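# Unpack folded necktie flat, leave block and ball in basket

## Task

Remove the folded necktie from the basket and set the whole tie down on the table entirely outside the basket. It must still be doubled over, one half lying on top of the other, and lie straight and flat: not crumpled, twisted, re-folded or standing on an edge. The block and the ball must finish inside the basket, and the basket must rest flat on the table. Finally release everything and move the grippers away.

## Robot and tools

Robot: two arms, left_arm and right_arm. Each is mounted on a tilted plate, and both plates hang from one metal frame behind them. A plate and its half of the frame count as part of that arm for the clearance check. Each arm ends in a parallel gripper. Its fingers point along the gripper's +z axis and separate along its y axis. end_effector_position is the point between the finger pads, roughly 1 cm short of the tips.

Frames: the scene frame has its origin at table-top height, midway between the nominal arm bases. +z is up, +x points out over the table, and left_arm sits on the +y side. Arm names do not match image sides. Every hand pose, target, velocity and wrist-camera pose is given in that arm's own base frame, not the scene frame. Calibrated bases in scene coordinates: left_arm (-0.037, +0.279, +0.184) m, quat_wxyz (+0.916, -0.158, +0.369, +0.014). right_arm (+0.009, -0.267, +0.184) m, quat_wxyz (+0.916, +0.154, +0.371, -0.005). Gravity-up in each base frame is (-0.681, -0.279, +0.677) for the left arm and (-0.681, +0.279, +0.677) for the right. Fixed cameras and the table use the scene frame. Reported poses can be off by a few centimetres.

Row format, used by execute_actions and move: one flat list of 16 numbers covering both arms. The first 8 are for left_arm: x, y, z in metres, then qw, qx, qy, qz (w first), then opening. The next 8 are the same for right_arm. Both position and quaternion are absolute targets in that arm's base frame, not offsets. Opening runs from -1 (closed) to +1 (fully open, 0.094 m).

Holding an arm still: send it the identical pose in every call, using the pose from the last result before it stopped. To keep a gripper's orientation, repeat the same quaternion rather than the drifting reported one. To leave a gripper alone, resend its current command, since 0 is itself a command.

execute_actions(actions, cameras): actions is a list of actions. Each action is a list of up to 15 rows, one per 1/30 s step. A short list repeats its last row for the rest of the 15 steps, so one action lasts 0.5 s. A target more than 0.6 m from the gripper along any of its axes gets the action refused for both arms. An empty list just reports state and images.

move(target, speed, blend, opening_speed, blocking, cameras): straight-line paths from each arm's Hand target to the given row, or through a list of up to 15 rows. The 0.6 m check does not apply. speed is in m/s, 0.002 to 0.5, default 0.25; turning is capped at twice that in rad/s. You may give one speed per target. blend is a corner radius in m, default 0. opening_speed is at least 0.2 per second on the opening scale; use a slow value for soft items. The whole move is capped at 10 s. blocking=false returns after about 0.5 s while the move keeps running, and a new move replaces it. Paths ignore obstacles and the other arm. Faster moves overshoot, stray more and hit harder.

Other tools:
- wait(seconds, 0 to 10) lets time pass.
- stop brakes a running move.
- zoom_image(camera, region [x0,y0,x1,y1] in pixels, at most 504x504) enlarges part of a camera's latest image.
- read_manual gives licence text.
- finished_scene(scene) ends the scene for good.

Cameras: cam_high, cam_low, cam_roll_left, cam_roll_right, cam_left_wrist, cam_right_wrist, all 672x504.

Controller behaviour: at every step the command is clipped to within 100 mm and 20 degrees of the measured pose. Each result's Hand target shows where the arm is actually heading, so send the rest next time. Friction can leave an arm resting a centimetre or more off its target even in free air.

Result lines:
- end_effector_position and end_effector_quat_wxyz give the current hand pose.
- Hand target is explained above. Tool commands shows the current gripper commands.
- grip_measured is the finger opening on the -1..1 scale. It reads slightly wide when empty and narrower than a part when squeezing, and it gives no sign of first contact.
- Joint positions ends with the opening in metres.
- Joint torques include the arm's own weight. Joints 1 to 3 wrap at ±28 N m.
- Joint velocities reading "within noise" means the arm is at rest.
- After a move there is a move: line. It reads done, off_target, moving, held or fault, and may add limits=paced (pose was clipped) or limits=held (steps were withheld).
- execute_actions results also list end_effector_position at some steps.
- MOTOR HOT appears at 75 °C and OVER-TEMPERATURE FAULT at 90 °C; after the fault that arm folds up and idles. Avoid long holds with a load, stretched-out arms, and pushing toward poses the arm cannot reach.

Avoid:
- dropping things or letting go of something that is still moving;
- fast impacts or pressing far past a contact;
- the arms or grippers colliding with each other;
- paths that pass near an arm's own base, which can flip its shoulder posture;
- anything leaving the table.
Objects may occasionally be tugged or pushed by outside disturbances. Time counts, so keep motions purposeful and smooth.

Each tool is called after "Request:" as a command line: name --argument value for each argument, lists and objects as JSON in quotes; but a table of rows of numbers goes row by row, as --pt "numbers of a row", without its own name.

## Session

Request:
execute_actions --actions '[]'

Scene clock: 0.00 s.
left_arm: end_effector_position=(+0.2020, +0.0388, +0.3767) grip_measured=+1.000 end_effector_quat_wxyz=(+0.399, +0.489, +0.746, +0.213) | right_arm: end_effector_position=(+0.3652, +0.4132, +0.2143) grip_measured=+1.000 end_effector_quat_wxyz=(+0.751, -0.263, +0.542, +0.269)
Joint positions: left_arm=[0.709 0.974 1.625 -1.462 0.616 1.617 0.094] | right_arm=[0.868 2.115 0.97 1.422 0.07 -0.128 0.094]
Joint velocities: within noise
Joint torques (N m): no reading
Heat: left arm: 32 °C; right arm: 30 °C.
Hand target: left_arm +0.2006, +0.0348, +0.3789; +0.404, +0.491, +0.742, +0.211 | right_arm +0.3606, +0.4183, +0.2121; +0.747, -0.272, +0.542, +0.272
Tool commands: left_gripper/opening=+1.0 right_gripper/opening=+1.0

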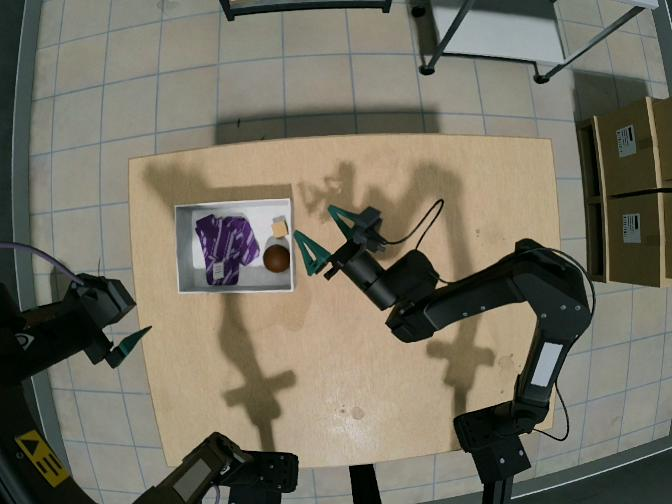

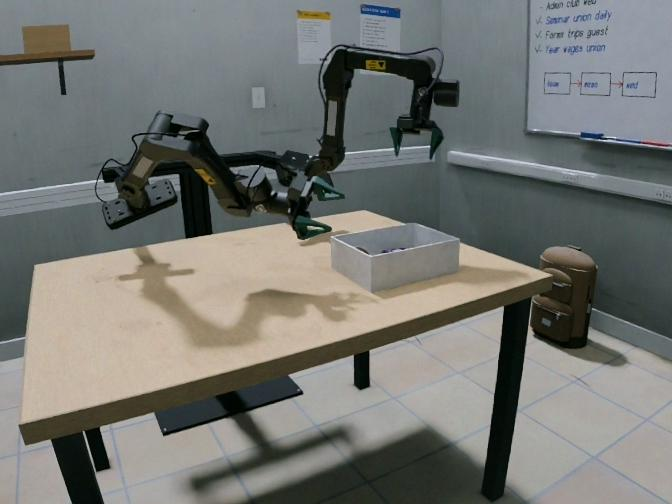

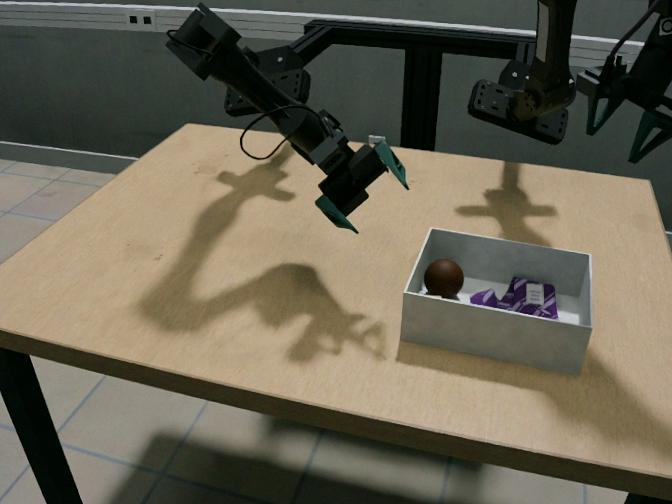

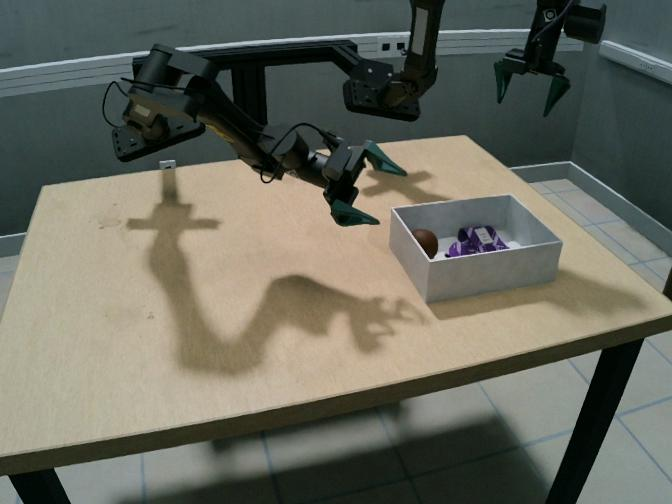

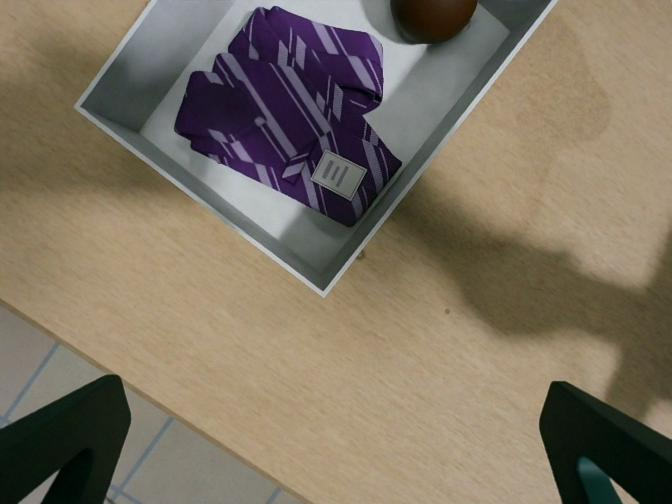

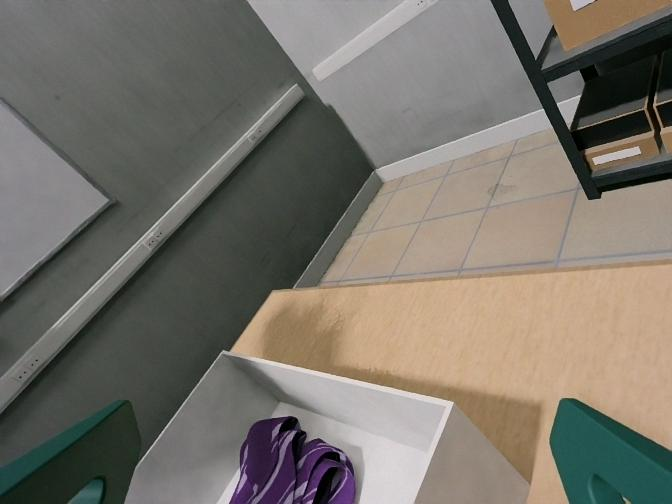

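Request:
zoom_image --camera "cam_high" --region '[160, 180, 320, 310]'

Request:
zoom_image --camera "cam_left_wrist" --region '[60, 0, 560, 310]'

Request:
zoom_image --camera "cam_roll_left" --region '[380, 210, 620, 390]'

Scaled by 3.150 from the camera's 672x504 image, which has a finer 960x720 frame.

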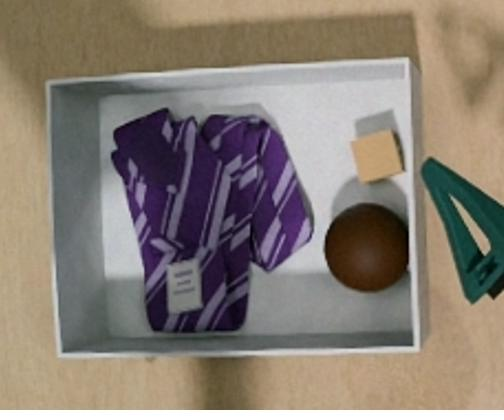

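Scaled by 1.008 from the camera's 672x504 image, which has a finer 960x720 frame.

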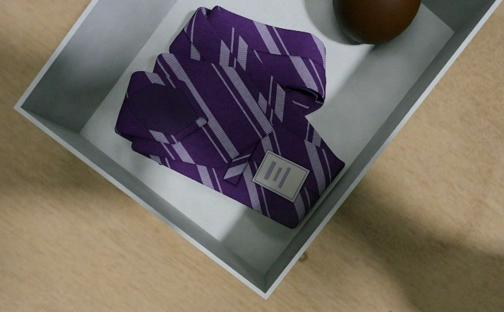

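Scaled by 2.100 from the camera's 672x504 image, which has a finer 960x720 frame.

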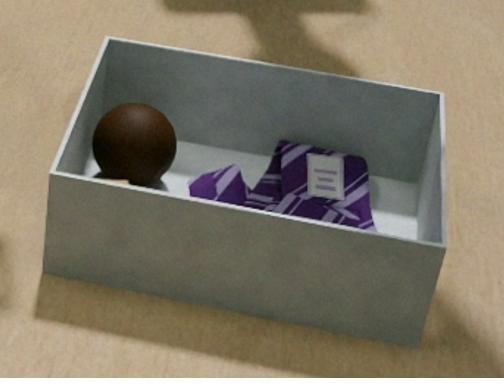

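Request:
move --target '[0.2452,-0.0845,0.4121,0.149,0.6576,0.6378,0.3726,1,0.2040,0.0767,0.2711,0.1534,-0.6512,0.6442,-0.3712,1]'

Scene clock: 21.13 s.
left_arm: end_effector_position=(+0.2467, -0.0807, +0.4091) grip_measured=+1.000 end_effector_quat_wxyz=(+0.243, +0.655, +0.598, +0.393) | right_arm: end_effector_position=(+0.2047, +0.0741, +0.2678) grip_measured=+1.000 end_effector_quat_wxyz=(-0.151, +0.650, -0.645, +0.371)
Joint positions: left_arm=[-0.814 1.288 1.931 -1.558 -0.761 1.117 0.094] | right_arm=[0.971 1.116 1.29 -1.528 0.803 -0.7 0.094]
Joint velocities: within noise
Joint torques (N m): left_arm=[-3 -4.83 4.85 0.54 -0.03 0.06] | right_arm=[3.23 -2.29 5.97 0.4 0.02 0.17]
Heat: left arm: 33 °C; right arm: 31 °C.
Hand target: left_arm +0.2456, -0.0842, +0.4116; +0.243, +0.661, +0.592, +0.392 | right_arm +0.2041, +0.0767, +0.2711; -0.154, +0.651, -0.644, +0.371
Off the commanded pose: left_arm 0.005 m, 12 deg | right_arm 0.004 m, 0 deg.
joint sent to its limit (left arm) — joint 4 (wrist pitch), lower limit. The joint targets are off in orientation, not in position.
move: off_target (left_arm)
camera_calibration:
cam_left_wrist: T_world_to_cam=[[-0.583547, 0.164525, -0.795239, 0.482689], [-0.383101, 0.807672, 0.448217, 0.012515], [0.716035, 0.566213, -0.408285, 0.122935], [0, 0, 0, 1]] pos_world=[0.19844, -0.15913, 0.428436]
cam_right_wrist: T_world_to_cam=[[0.722859, 0.0899699, 0.685113, -0.333613], [-0.377608, -0.778917, 0.5007, 0.0446771], [0.578694, -0.62064, -0.529074, 0.156141], [0, 0, 0, 1]] pos_world=[0.167668, 0.161722, 0.288803]

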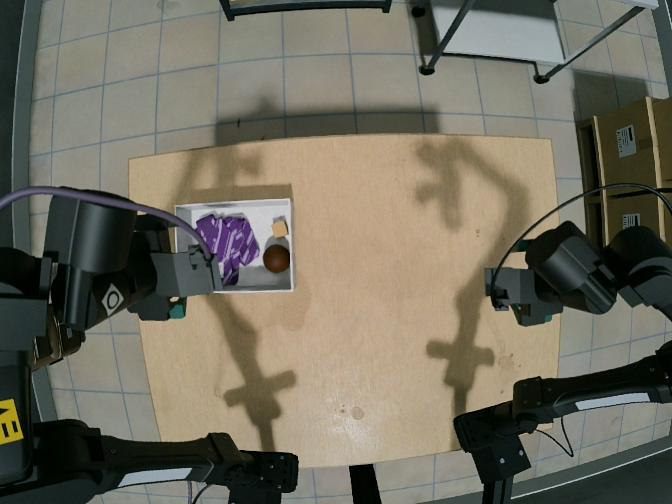

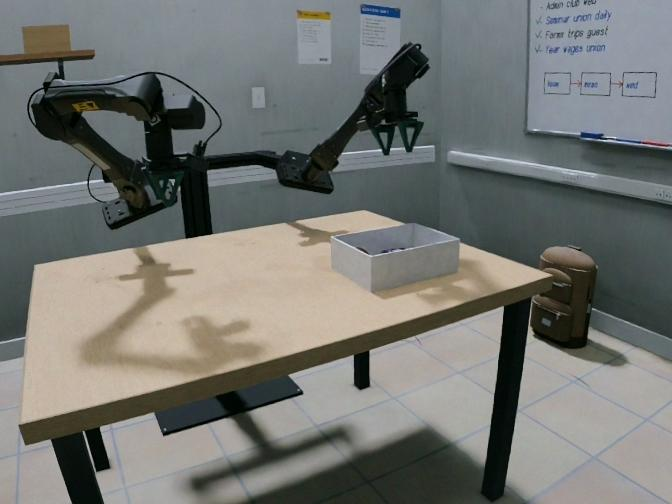

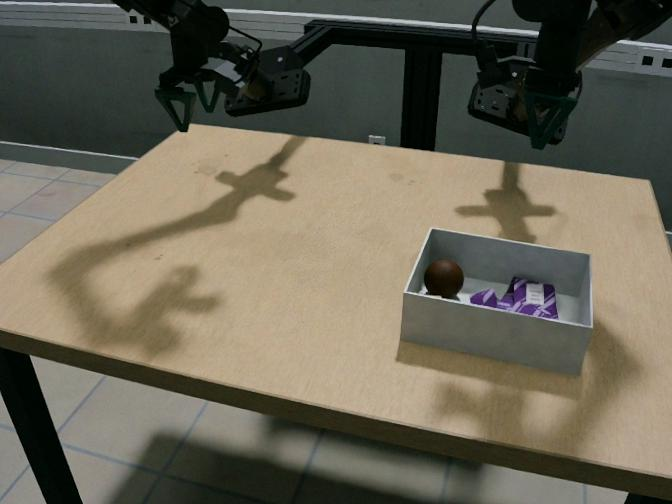

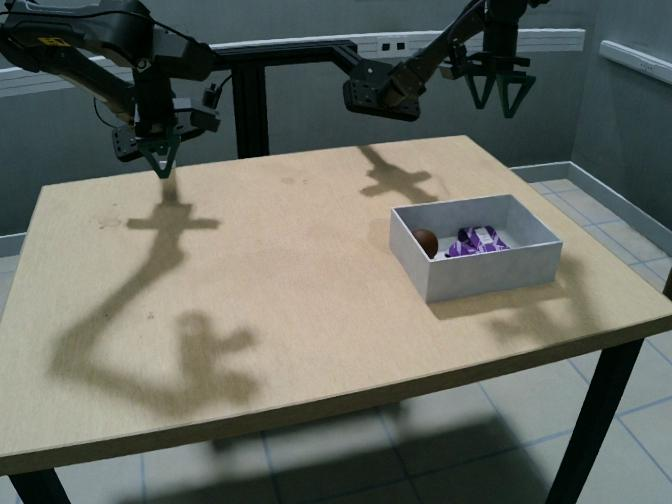

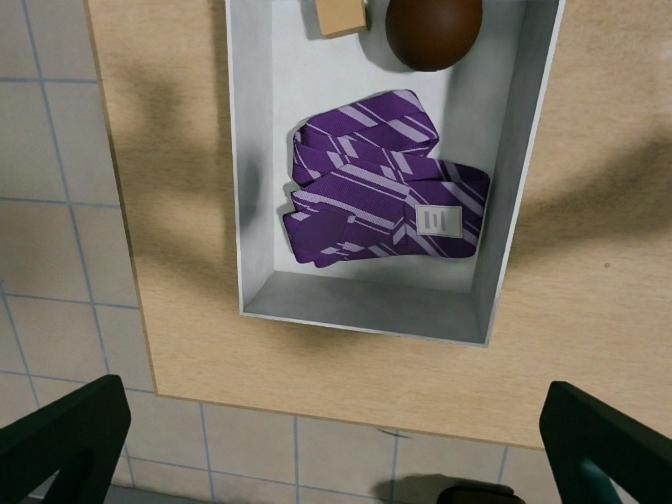

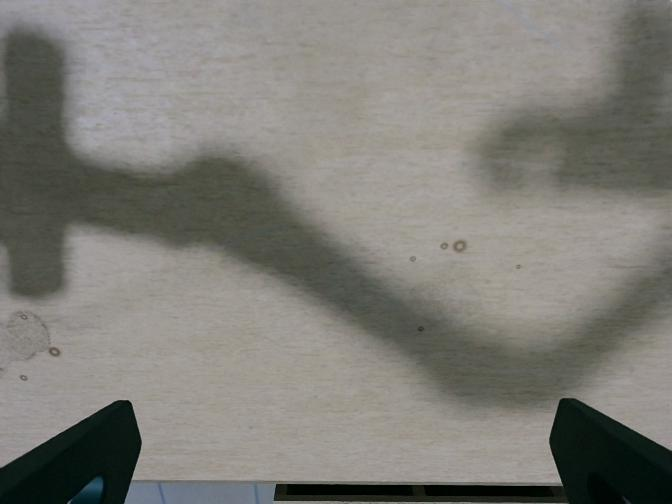

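Request:
zoom_image --camera "cam_left_wrist" --region '[260, 70, 530, 290]'

Scaled by 1.867 from the camera's 672x504 image, which has a finer 960x720 frame.

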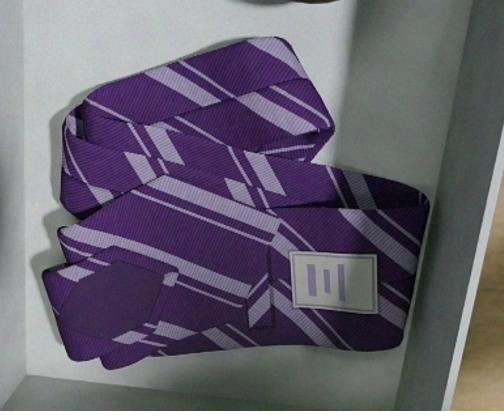

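Request:
zoom_image --camera "cam_roll_left" --region '[440, 240, 600, 350]'

Request:
zoom_image --camera "cam_roll_right" --region '[400, 190, 570, 300]'

Scaled by 3.150 from the camera's 672x504 image, which has a finer 960x720 frame.

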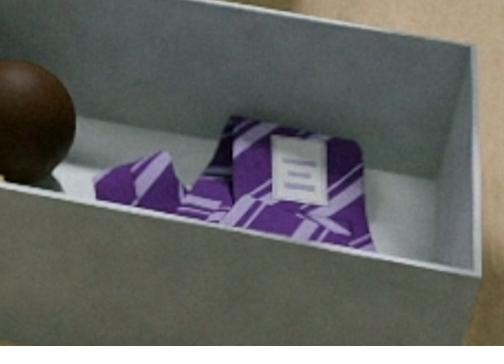

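Scaled by 2.965 from the camera's 672x504 image, which has a finer 960x720 frame.

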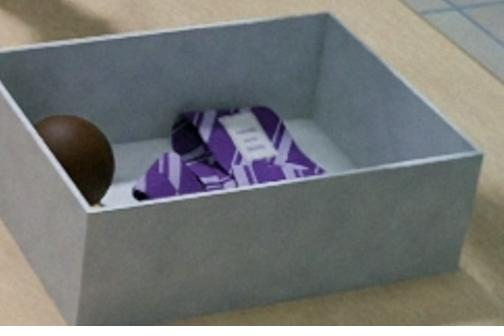

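Request:
move --target '[0.3099,-0.0959,0.3247,0.3726,-0.6378,0.6576,-0.1492,1,0.2040,0.0767,0.2711,0.1534,-0.6512,0.6442,-0.3712,1]' --cameras '["cam_left_wrist","cam_high","cam_low"]'

Scene clock: 91.70 s.
left_arm: end_effector_position=(+0.3089, -0.0937, +0.3281) grip_measured=+1.000 end_effector_quat_wxyz=(-0.436, +0.715, +0.012, +0.546) | right_arm: end_effector_position=(+0.2046, +0.0738, +0.2678) grip_measured=+1.000 end_effector_quat_wxyz=(-0.151, +0.650, -0.645, +0.371)
Joint positions: left_arm=[-0.883 1.602 1.437 -1.554 -1.548 2.079 0.094] | right_arm=[0.971 1.116 1.29 -1.529 0.803 -0.699 0.094]
Joint velocities: within noise
Joint torques (N m): left_arm=[-4.72 -5.97 2.06 -0.3 -0.56 0.06] | right_arm=[3.25 -2.3 5.94 0.42 0.03 0.15]
Heat: left arm: 32 °C; right arm: 29 °C.
Hand target: left_arm +0.3096, -0.0961, +0.3241; -0.452, +0.710, -0.008, +0.540 | right_arm +0.2040, +0.0767, +0.2711; -0.154, +0.651, -0.644, +0.371
Off the commanded pose: left_arm 0.004 m, 92 deg; orientation clipped | right_arm 0.004 m, 0 deg.
joint sent to its limit (left arm) — joint 4 (wrist pitch), lower limit; joint 5 (wrist yaw), lower limit; joint 6 (wrist roll), upper limit. The joint targets are off in orientation, not in position.
move: off_target (left_arm); limits=paced
camera_calibration:
cam_left_wrist: T_world_to_cam=[[-0.486621, 0.62801, 0.607292, 0.0099831], [0.0163017, -0.688501, 0.725052, -0.271271], [0.873461, 0.362726, 0.324802, -0.255565], [0, 0, 0, 1]] pos_world=[0.232506, -0.10034, 0.273631]
Images, in order (width x height): cam_high 672x504, cam_low 672x504, cam_left_wrist 672x504.

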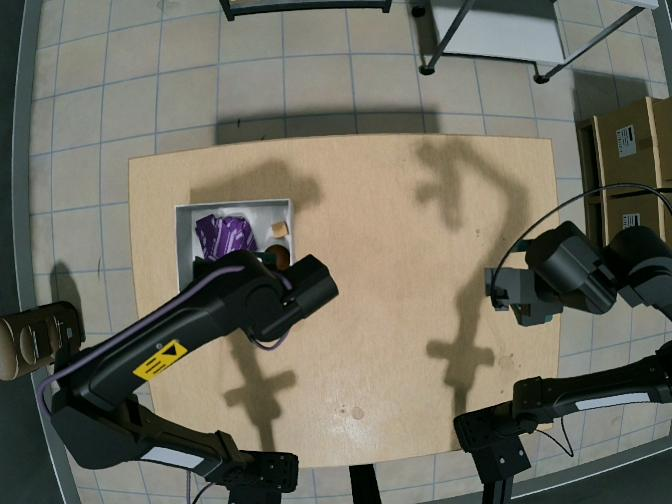

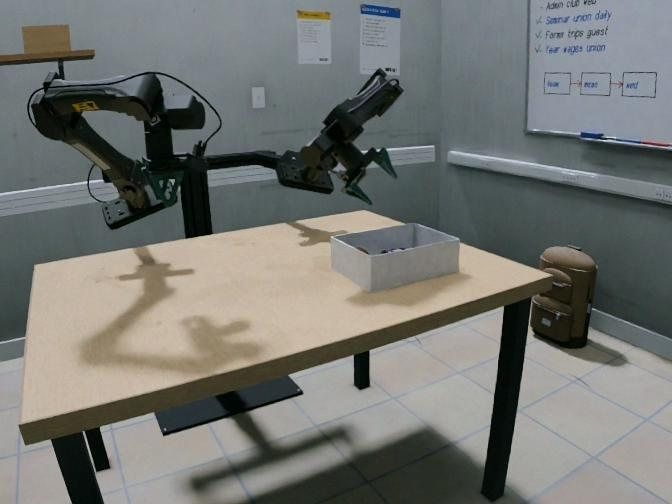

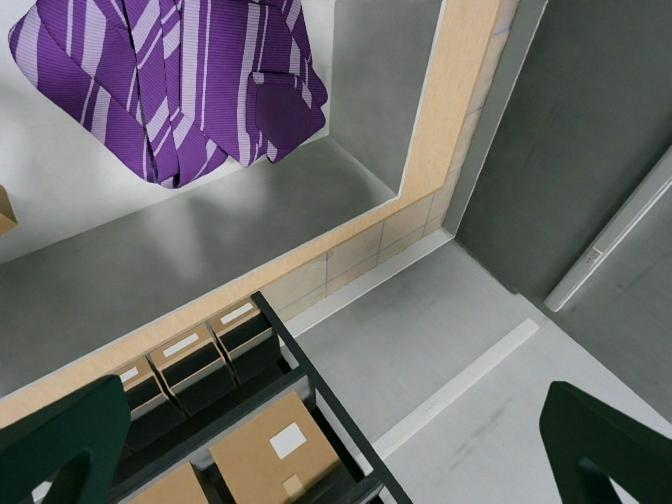

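Request:
move --pt "0.2452 -0.0845 0.4121 0.149 0.6576 0.6378 0.3726 1 0.2040 0.0767 0.2711 0.1534 -0.6512 0.6442 -0.3712 1" --pt "0.3223 -0.0780 0.3150 0.2311 0.7007 0.6129 0.2837 0 0.2040 0.0767 0.2711 0.1534 -0.6512 0.6442 -0.3712 1" --cameras '["cam_left_wrist","cam_high","cam_roll_left"]'

Scene clock: 124.10 s.
left_arm: end_effector_position=(+0.3272, -0.0771, +0.3132) grip_measured=+0.002 end_effector_quat_wxyz=(+0.221, +0.699, +0.617, +0.287) | right_arm: end_effector_position=(+0.2046, +0.0738, +0.2678) grip_measured=+1.000 end_effector_quat_wxyz=(-0.151, +0.650, -0.645, +0.372)
Joint positions: left_arm=[-0.396 1.34 1.611 -1.156 -0.307 1.41 0.047] | right_arm=[0.971 1.116 1.29 -1.53 0.803 -0.699 0.094]
Joint velocities: within noise
Joint torques (N m): left_arm=[-2.17 -12.45 2.85 0.46 0.33 0.07] | right_arm=[3.23 -2.28 5.96 0.41 0.03 0.14]
Heat: left arm: 32 °C; right arm: 28 °C.
Hand target: left_arm +0.3223, -0.0780, +0.3150; +0.231, +0.701, +0.613, +0.284 | right_arm +0.2040, +0.0766, +0.2711; -0.154, +0.651, -0.644, +0.371
Off the commanded pose: left_arm 0.005 m, 1 deg | right_arm 0.004 m, 0 deg.
move: done
camera_calibration:
cam_left_wrist: T_world_to_cam=[[-0.727679, 0.13885, -0.671718, 0.459233], [-0.237906, 0.867414, 0.437028, 0.0440737], [0.643339, 0.477822, -0.598165, 0.100525], [0, 0, 0, 1]] pos_world=[0.279988, -0.150028, 0.349344]
Images, in order (width x height): cam_high 672x504, cam_roll_left 672x504, cam_left_wrist 672x504.

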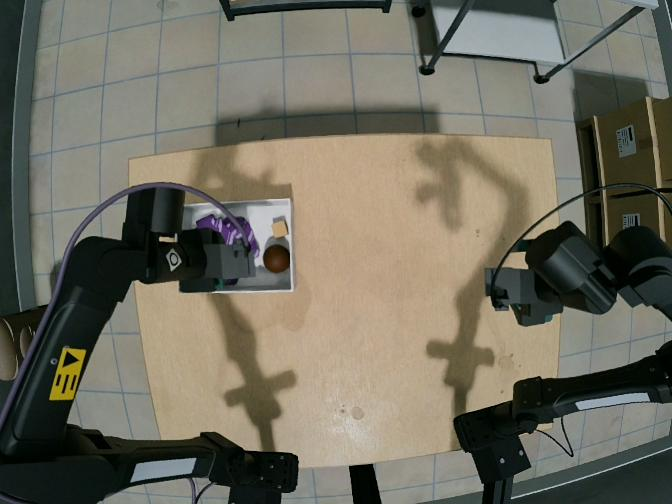

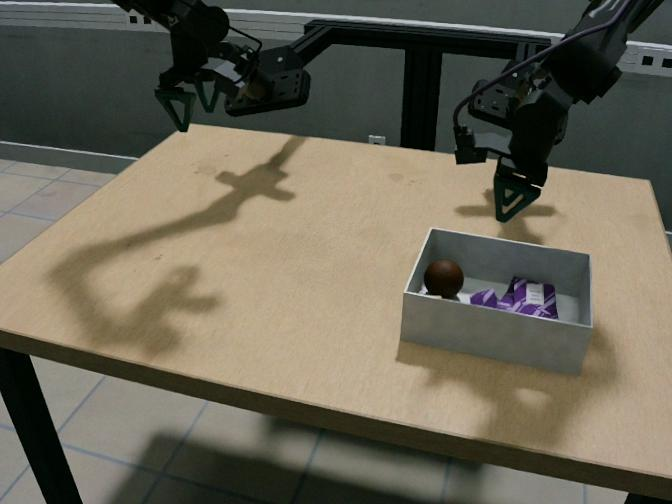

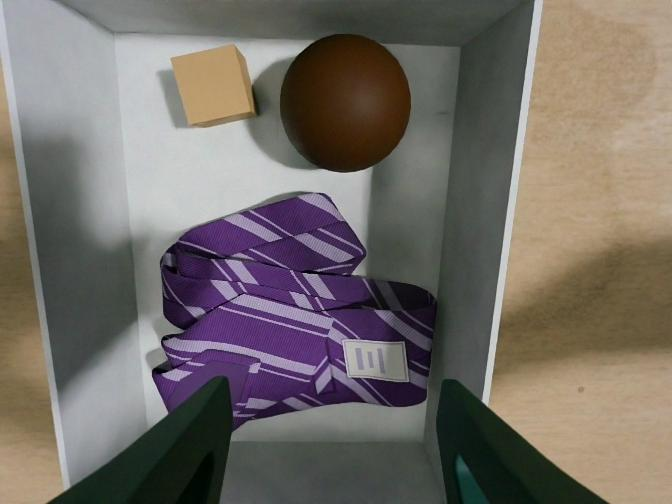

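Request:
zoom_image --camera "cam_left_wrist" --region '[130, 170, 460, 450]'

Scaled by 1.527 from the camera's 672x504 image, which has a finer 960x720 frame.

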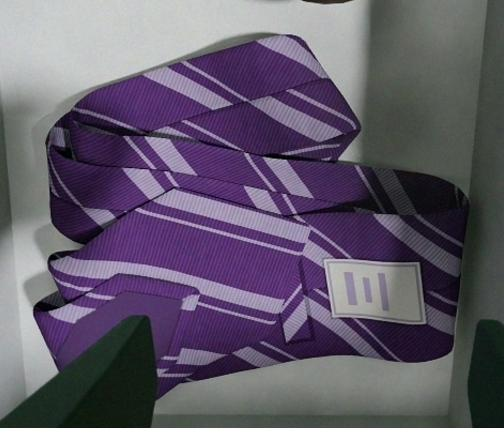

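Request:
move --target '[0.3989,-0.0649,0.2498,0.2311,0.7007,0.6129,0.2837,-0.15,0.2040,0.0767,0.2711,0.1534,-0.6512,0.6442,-0.3712,1]' --speed 0.15 --cameras '["cam_left_wrist","cam_high","cam_roll_left","cam_roll_right"]'

Scene clock: 144.37 s.
left_arm: end_effector_position=(+0.3975, -0.0613, +0.2594) grip_measured=-0.148 end_effector_quat_wxyz=(+0.234, +0.692, +0.616, +0.295) | right_arm: end_effector_position=(+0.2046, +0.0738, +0.2678) grip_measured=+1.000 end_effector_quat_wxyz=(-0.151, +0.650, -0.645, +0.372)
Joint positions: left_arm=[-0.249 1.452 1.443 -0.815 -0.211 1.522 0.04] | right_arm=[0.971 1.116 1.29 -1.53 0.803 -0.699 0.094]
Joint velocities: within noise
Joint torques (N m): left_arm=[-2.58 -10.25 3 0.44 0.36 0.04] | right_arm=[3.19 -2.29 5.94 0.41 0.02 0.14]
Heat: left arm: 37 °C; right arm: 28 °C.
Hand target: left_arm +0.3987, -0.0649, +0.2499; +0.231, +0.700, +0.613, +0.284 | right_arm +0.2040, +0.0766, +0.2711; -0.154, +0.651, -0.644, +0.371
Off the commanded pose: left_arm 0.010 m, 2 deg | right_arm 0.004 m, 0 deg.
move: done
camera_calibration:
cam_left_wrist: T_world_to_cam=[[-0.706804, 0.129943, -0.695373, 0.469394], [-0.252876, 0.871623, 0.419912, 0.0812176], [0.660668, 0.472639, -0.583207, 0.00451101], [0, 0, 0, 1]] pos_world=[0.349327, -0.133918, 0.29493]
Images, in order (width x height): cam_high 672x504, cam_roll_left 672x504, cam_roll_right 672x504, cam_left_wrist 672x504.

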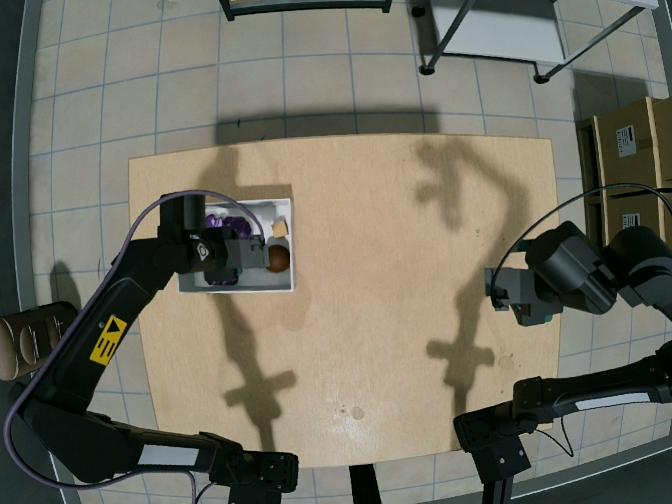

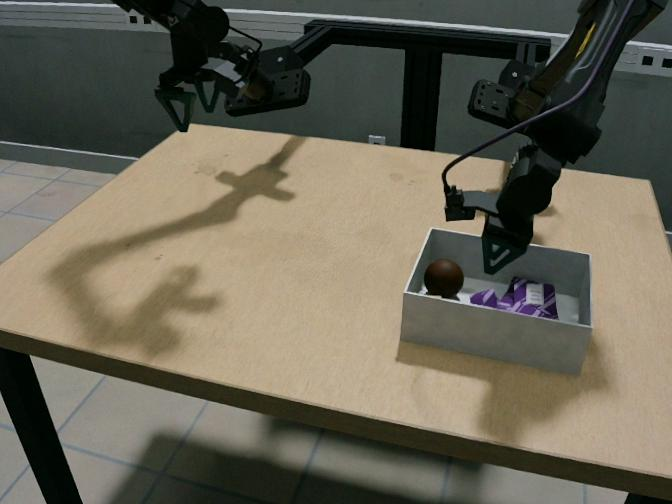

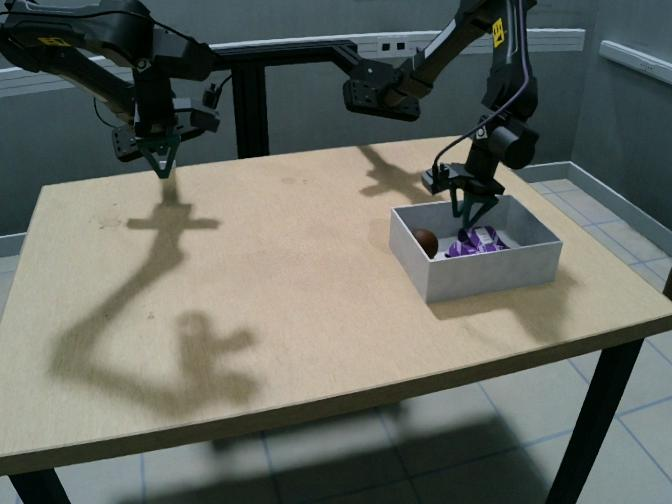

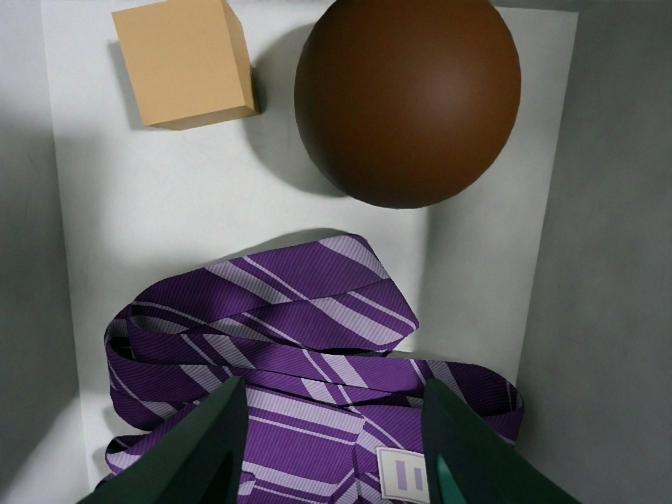

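Request:
zoom_image --camera "cam_left_wrist" --region '[90, 210, 540, 504]'

Scaled by 1.120 from the camera's 672x504 image, which has a finer 960x720 frame.

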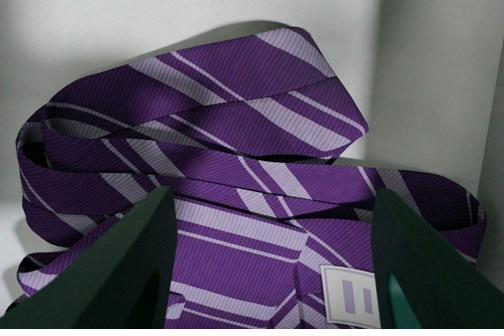

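Request:
move --target '[0.4345,-0.0456,0.2198,0.2887,0.6096,0.6864,0.2727,-0.1,0.2040,0.0767,0.2711,0.1534,-0.6512,0.6442,-0.3712,1]' --speed 0.1 --cameras '["cam_left_wrist","cam_roll_left","cam_roll_right"]'

Request:
zoom_image --camera "cam_roll_right" --region '[380, 150, 580, 310]'

Scene clock: 157.43 s.
left_arm: end_effector_position=(+0.4330, -0.0425, +0.2345) grip_measured=-0.102 end_effector_quat_wxyz=(+0.294, +0.604, +0.682, +0.288) | right_arm: end_effector_position=(+0.2046, +0.0738, +0.2678) grip_measured=+1.000 end_effector_quat_wxyz=(-0.151, +0.650, -0.645, +0.372)
Joint positions: left_arm=[-0.166 1.494 1.324 -0.565 -0.162 1.356 0.042] | right_arm=[0.971 1.116 1.29 -1.53 0.803 -0.699 0.094]
Joint velocities: within noise
Joint torques (N m): left_arm=[-2.44 -9.95 2.48 0.57 0.32 -0.08] | right_arm=[3.22 -2.3 5.93 0.41 0.02 0.14]
Heat: left arm: 36 °C; right arm: 28 °C.
Hand target: left_arm +0.4341, -0.0455, +0.2200; +0.289, +0.609, +0.686, +0.273 | right_arm +0.2040, +0.0766, +0.2711; -0.154, +0.651, -0.644, +0.371
Off the commanded pose: left_arm 0.015 m, 2 deg | right_arm 0.004 m, 0 deg.
move: off_target (left_arm)
camera_calibration:
cam_left_wrist: T_world_to_cam=[[-0.646568, -0.106322, -0.755411, 0.452665], [-0.423542, 0.873628, 0.239556, 0.200528], [0.634478, 0.474837, -0.609891, -0.0247302], [0, 0, 0, 1]] pos_world=[0.393301, -0.115316, 0.278828]
Images, in order (width x height): cam_roll_left 672x504, cam_roll_right 672x504, cam_left_wrist 672x504.

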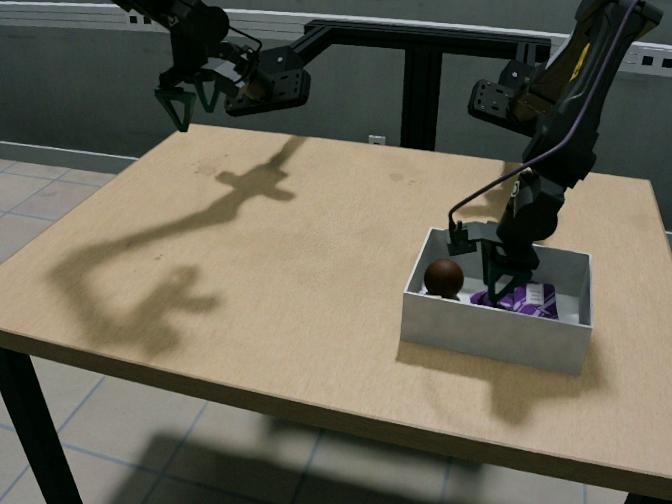

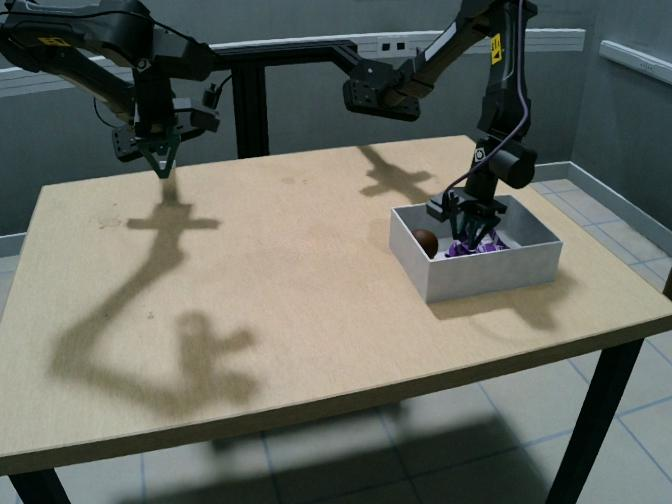

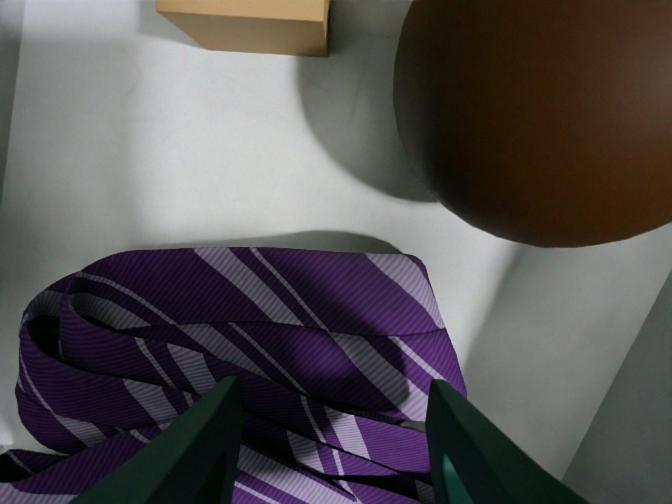

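Scaled by 2.520 from the camera's 672x504 image, which has a finer 960x720 frame.

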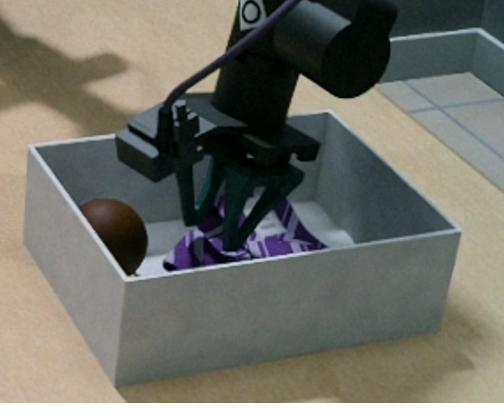

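Request:
move --target '[0.4484,-0.0425,0.1905,0.2887,0.6096,0.6864,0.2727,-0.1,0.2040,0.0767,0.2711,0.1534,-0.6512,0.6442,-0.3712,1]' --speed 0.06 --cameras '["cam_left_wrist","cam_roll_left","cam_roll_right"]'

Request:
zoom_image --camera "cam_roll_right" --region '[380, 150, 580, 310]'

Request:
zoom_image --camera "cam_roll_left" --region '[390, 200, 610, 380]'

Scene clock: 166.50 s.
left_arm: end_effector_position=(+0.4458, -0.0419, +0.2069) grip_measured=-0.102 end_effector_quat_wxyz=(+0.297, +0.603, +0.684, +0.283) | right_arm: end_effector_position=(+0.2046, +0.0738, +0.2678) grip_measured=+1.000 end_effector_quat_wxyz=(-0.151, +0.650, -0.645, +0.372)
Joint positions: left_arm=[-0.153 1.54 1.259 -0.454 -0.144 1.355 0.042] | right_arm=[0.971 1.116 1.29 -1.53 0.803 -0.699 0.094]
Joint velocities: within noise
Joint torques (N m): left_arm=[-2.32 -9.35 2.1 0.66 0.27 0.05] | right_arm=[3.22 -2.32 5.96 0.41 0.02 0.14]
Heat: left arm: 35 °C; right arm: 28 °C.
Hand target: left_arm +0.4478, -0.0424, +0.1907; +0.289, +0.609, +0.686, +0.273 | right_arm +0.2040, +0.0766, +0.2711; -0.154, +0.651, -0.644, +0.371
Off the commanded pose: left_arm 0.017 m, 2 deg | right_arm 0.004 m, 0 deg.
move: off_target (left_arm)
camera_calibration:
cam_left_wrist: T_world_to_cam=[[-0.647743, -0.115733, -0.753017, 0.439793], [-0.42319, 0.876543, 0.229309, 0.214096], [0.633513, 0.467203, -0.616752, -0.0484529], [0, 0, 0, 1]] pos_world=[0.406172, -0.114128, 0.252194]
Images, in order (width x height): cam_roll_left 672x504, cam_roll_right 672x504, cam_left_wrist 672x504.

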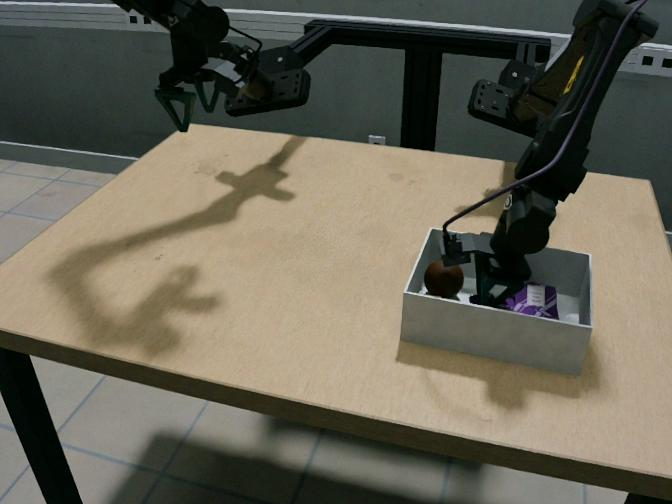

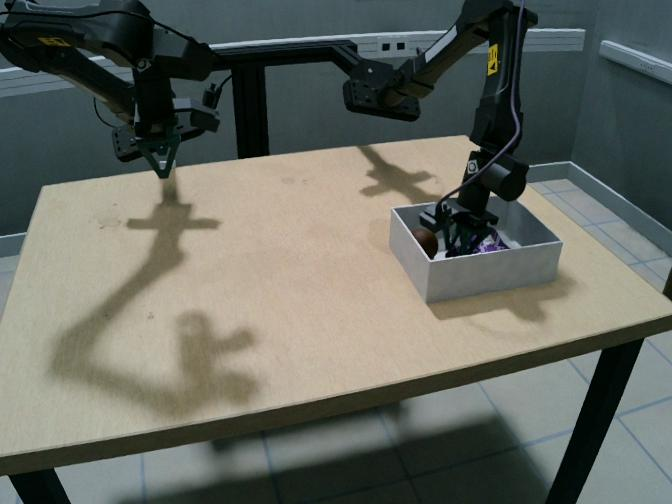

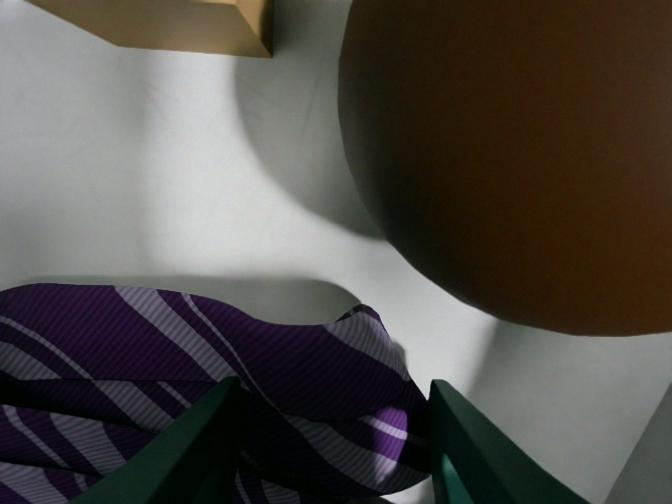

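Scaled by 2.520 from the camera's 672x504 image, which has a finer 960x720 frame.

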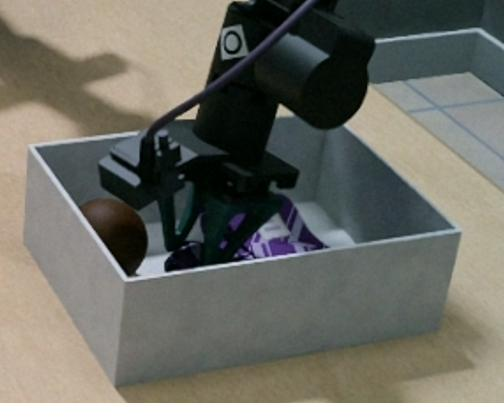

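Scaled by 2.291 from the camera's 672x504 image, which has a finer 960x720 frame.

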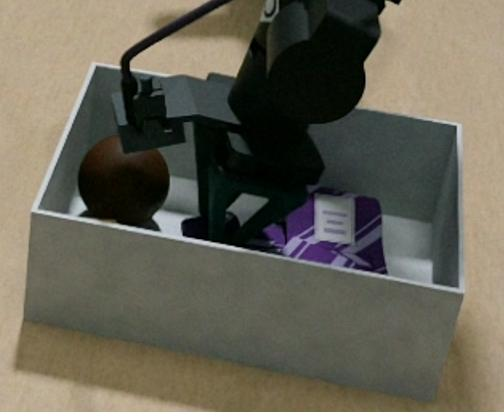

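Request:
move --target '[0.4585,-0.0371,0.1763,0.2887,0.6096,0.6864,0.2727,-0.05,0.2040,0.0767,0.2711,0.1534,-0.6512,0.6442,-0.3712,1]' --speed 0.05 --cameras '["cam_left_wrist"]'

Scene clock: 170.50 s.
left_arm: end_effector_position=(+0.4573, -0.0434, +0.2083) grip_measured=-0.052 end_effector_quat_wxyz=(+0.318, +0.601, +0.674, +0.288) | right_arm: end_effector_position=(+0.2046, +0.0738, +0.2678) grip_measured=+1.000 end_effector_quat_wxyz=(-0.151, +0.650, -0.645, +0.372)
Joint positions: left_arm=[-0.142 1.557 1.249 -0.381 -0.115 1.37 0.045] | right_arm=[0.971 1.116 1.29 -1.53 0.803 -0.699 0.094]
Joint velocities: within noise
Joint torques (N m): left_arm=[-1.69 -7.8 1.51 0.62 0.14 0.03] | right_arm=[3.21 -2.26 5.96 0.41 0.02 0.15]
Heat: left arm: 34 °C; right arm: 28 °C.
Hand target: left_arm +0.4567, -0.0371, +0.1771; +0.289, +0.609, +0.686, +0.272 | right_arm +0.2040, +0.0766, +0.2711; -0.154, +0.651, -0.644, +0.371
Off the commanded pose: left_arm 0.033 m, 4 deg | right_arm 0.004 m, 0 deg.
move: off_target (left_arm)
camera_calibration:
cam_left_wrist: T_world_to_cam=[[-0.617917, -0.114115, -0.777918, 0.439764], [-0.414866, 0.887786, 0.199305, 0.222957], [0.667881, 0.445886, -0.59592, -0.0751096], [0, 0, 0, 1]] pos_world=[0.414399, -0.114264, 0.252904]
Images, in order (width x height): cam_left_wrist 672x504.

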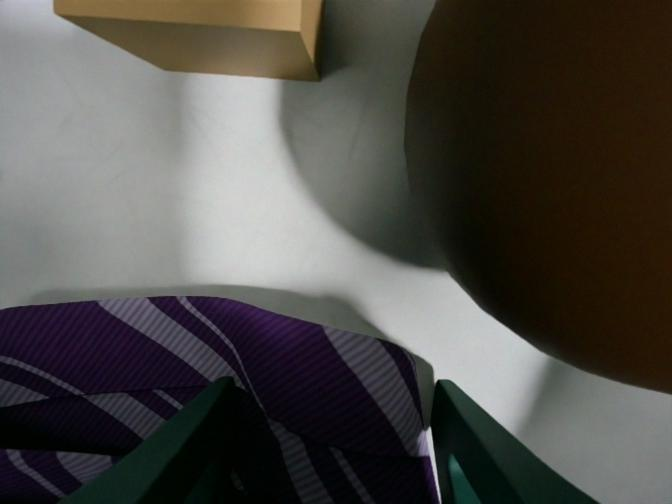

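Request:
move --target '[0.4490,-0.0405,0.1845,0.2887,0.6096,0.6864,0.2727,-1,0.2040,0.0767,0.2711,0.1534,-0.6512,0.6442,-0.3712,1]' --speed 0.02 --opening_speed 1.0 --cameras '["cam_left_wrist","cam_roll_right"]'

Scene clock: 175.17 s.
left_arm: end_effector_position=(+0.4584, -0.0446, +0.2113) grip_measured=-0.840 end_effector_quat_wxyz=(+0.323, +0.600, +0.672, +0.291) | right_arm: end_effector_position=(+0.2046, +0.0738, +0.2678) grip_measured=+1.000 end_effector_quat_wxyz=(-0.151, +0.650, -0.645, +0.372)
Joint positions: left_arm=[-0.143 1.554 1.249 -0.372 -0.114 1.37 0.007] | right_arm=[0.971 1.116 1.29 -1.53 0.803 -0.699 0.094]
Joint velocities: within noise
Joint torques (N m): left_arm=[-2.55 -10.32 1.55 0.22 0.02 -0.05] | right_arm=[3.23 -2.29 5.96 0.42 0.02 0.16]
Heat: left arm: 34 °C; right arm: 28 °C.
Hand target: left_arm +0.4487, -0.0405, +0.1854; +0.289, +0.609, +0.686, +0.273 | right_arm +0.2040, +0.0766, +0.2711; -0.154, +0.651, -0.644, +0.371
Off the commanded pose: left_arm 0.029 m, 5 deg | right_arm 0.004 m, 0 deg.
move: off_target (left_arm)
camera_calibration:
cam_left_wrist: T_world_to_cam=[[-0.60884, -0.11393, -0.785069, 0.440022], [-0.414787, 0.889297, 0.192622, 0.225332], [0.676214, 0.442912, -0.588696, -0.0790404], [0, 0, 0, 1]] pos_world=[0.414816, -0.115247, 0.255513]
Images, in order (width x height): cam_roll_right 672x504, cam_left_wrist 672x504.

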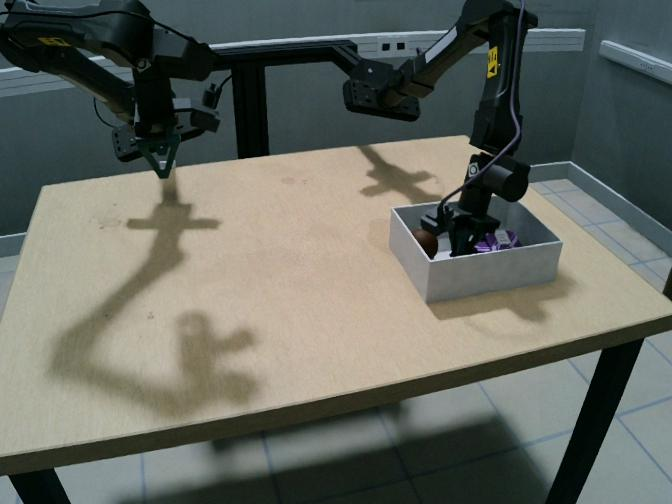

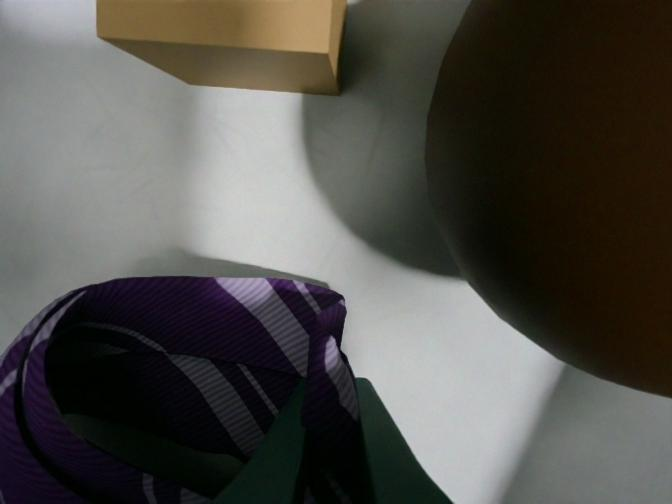

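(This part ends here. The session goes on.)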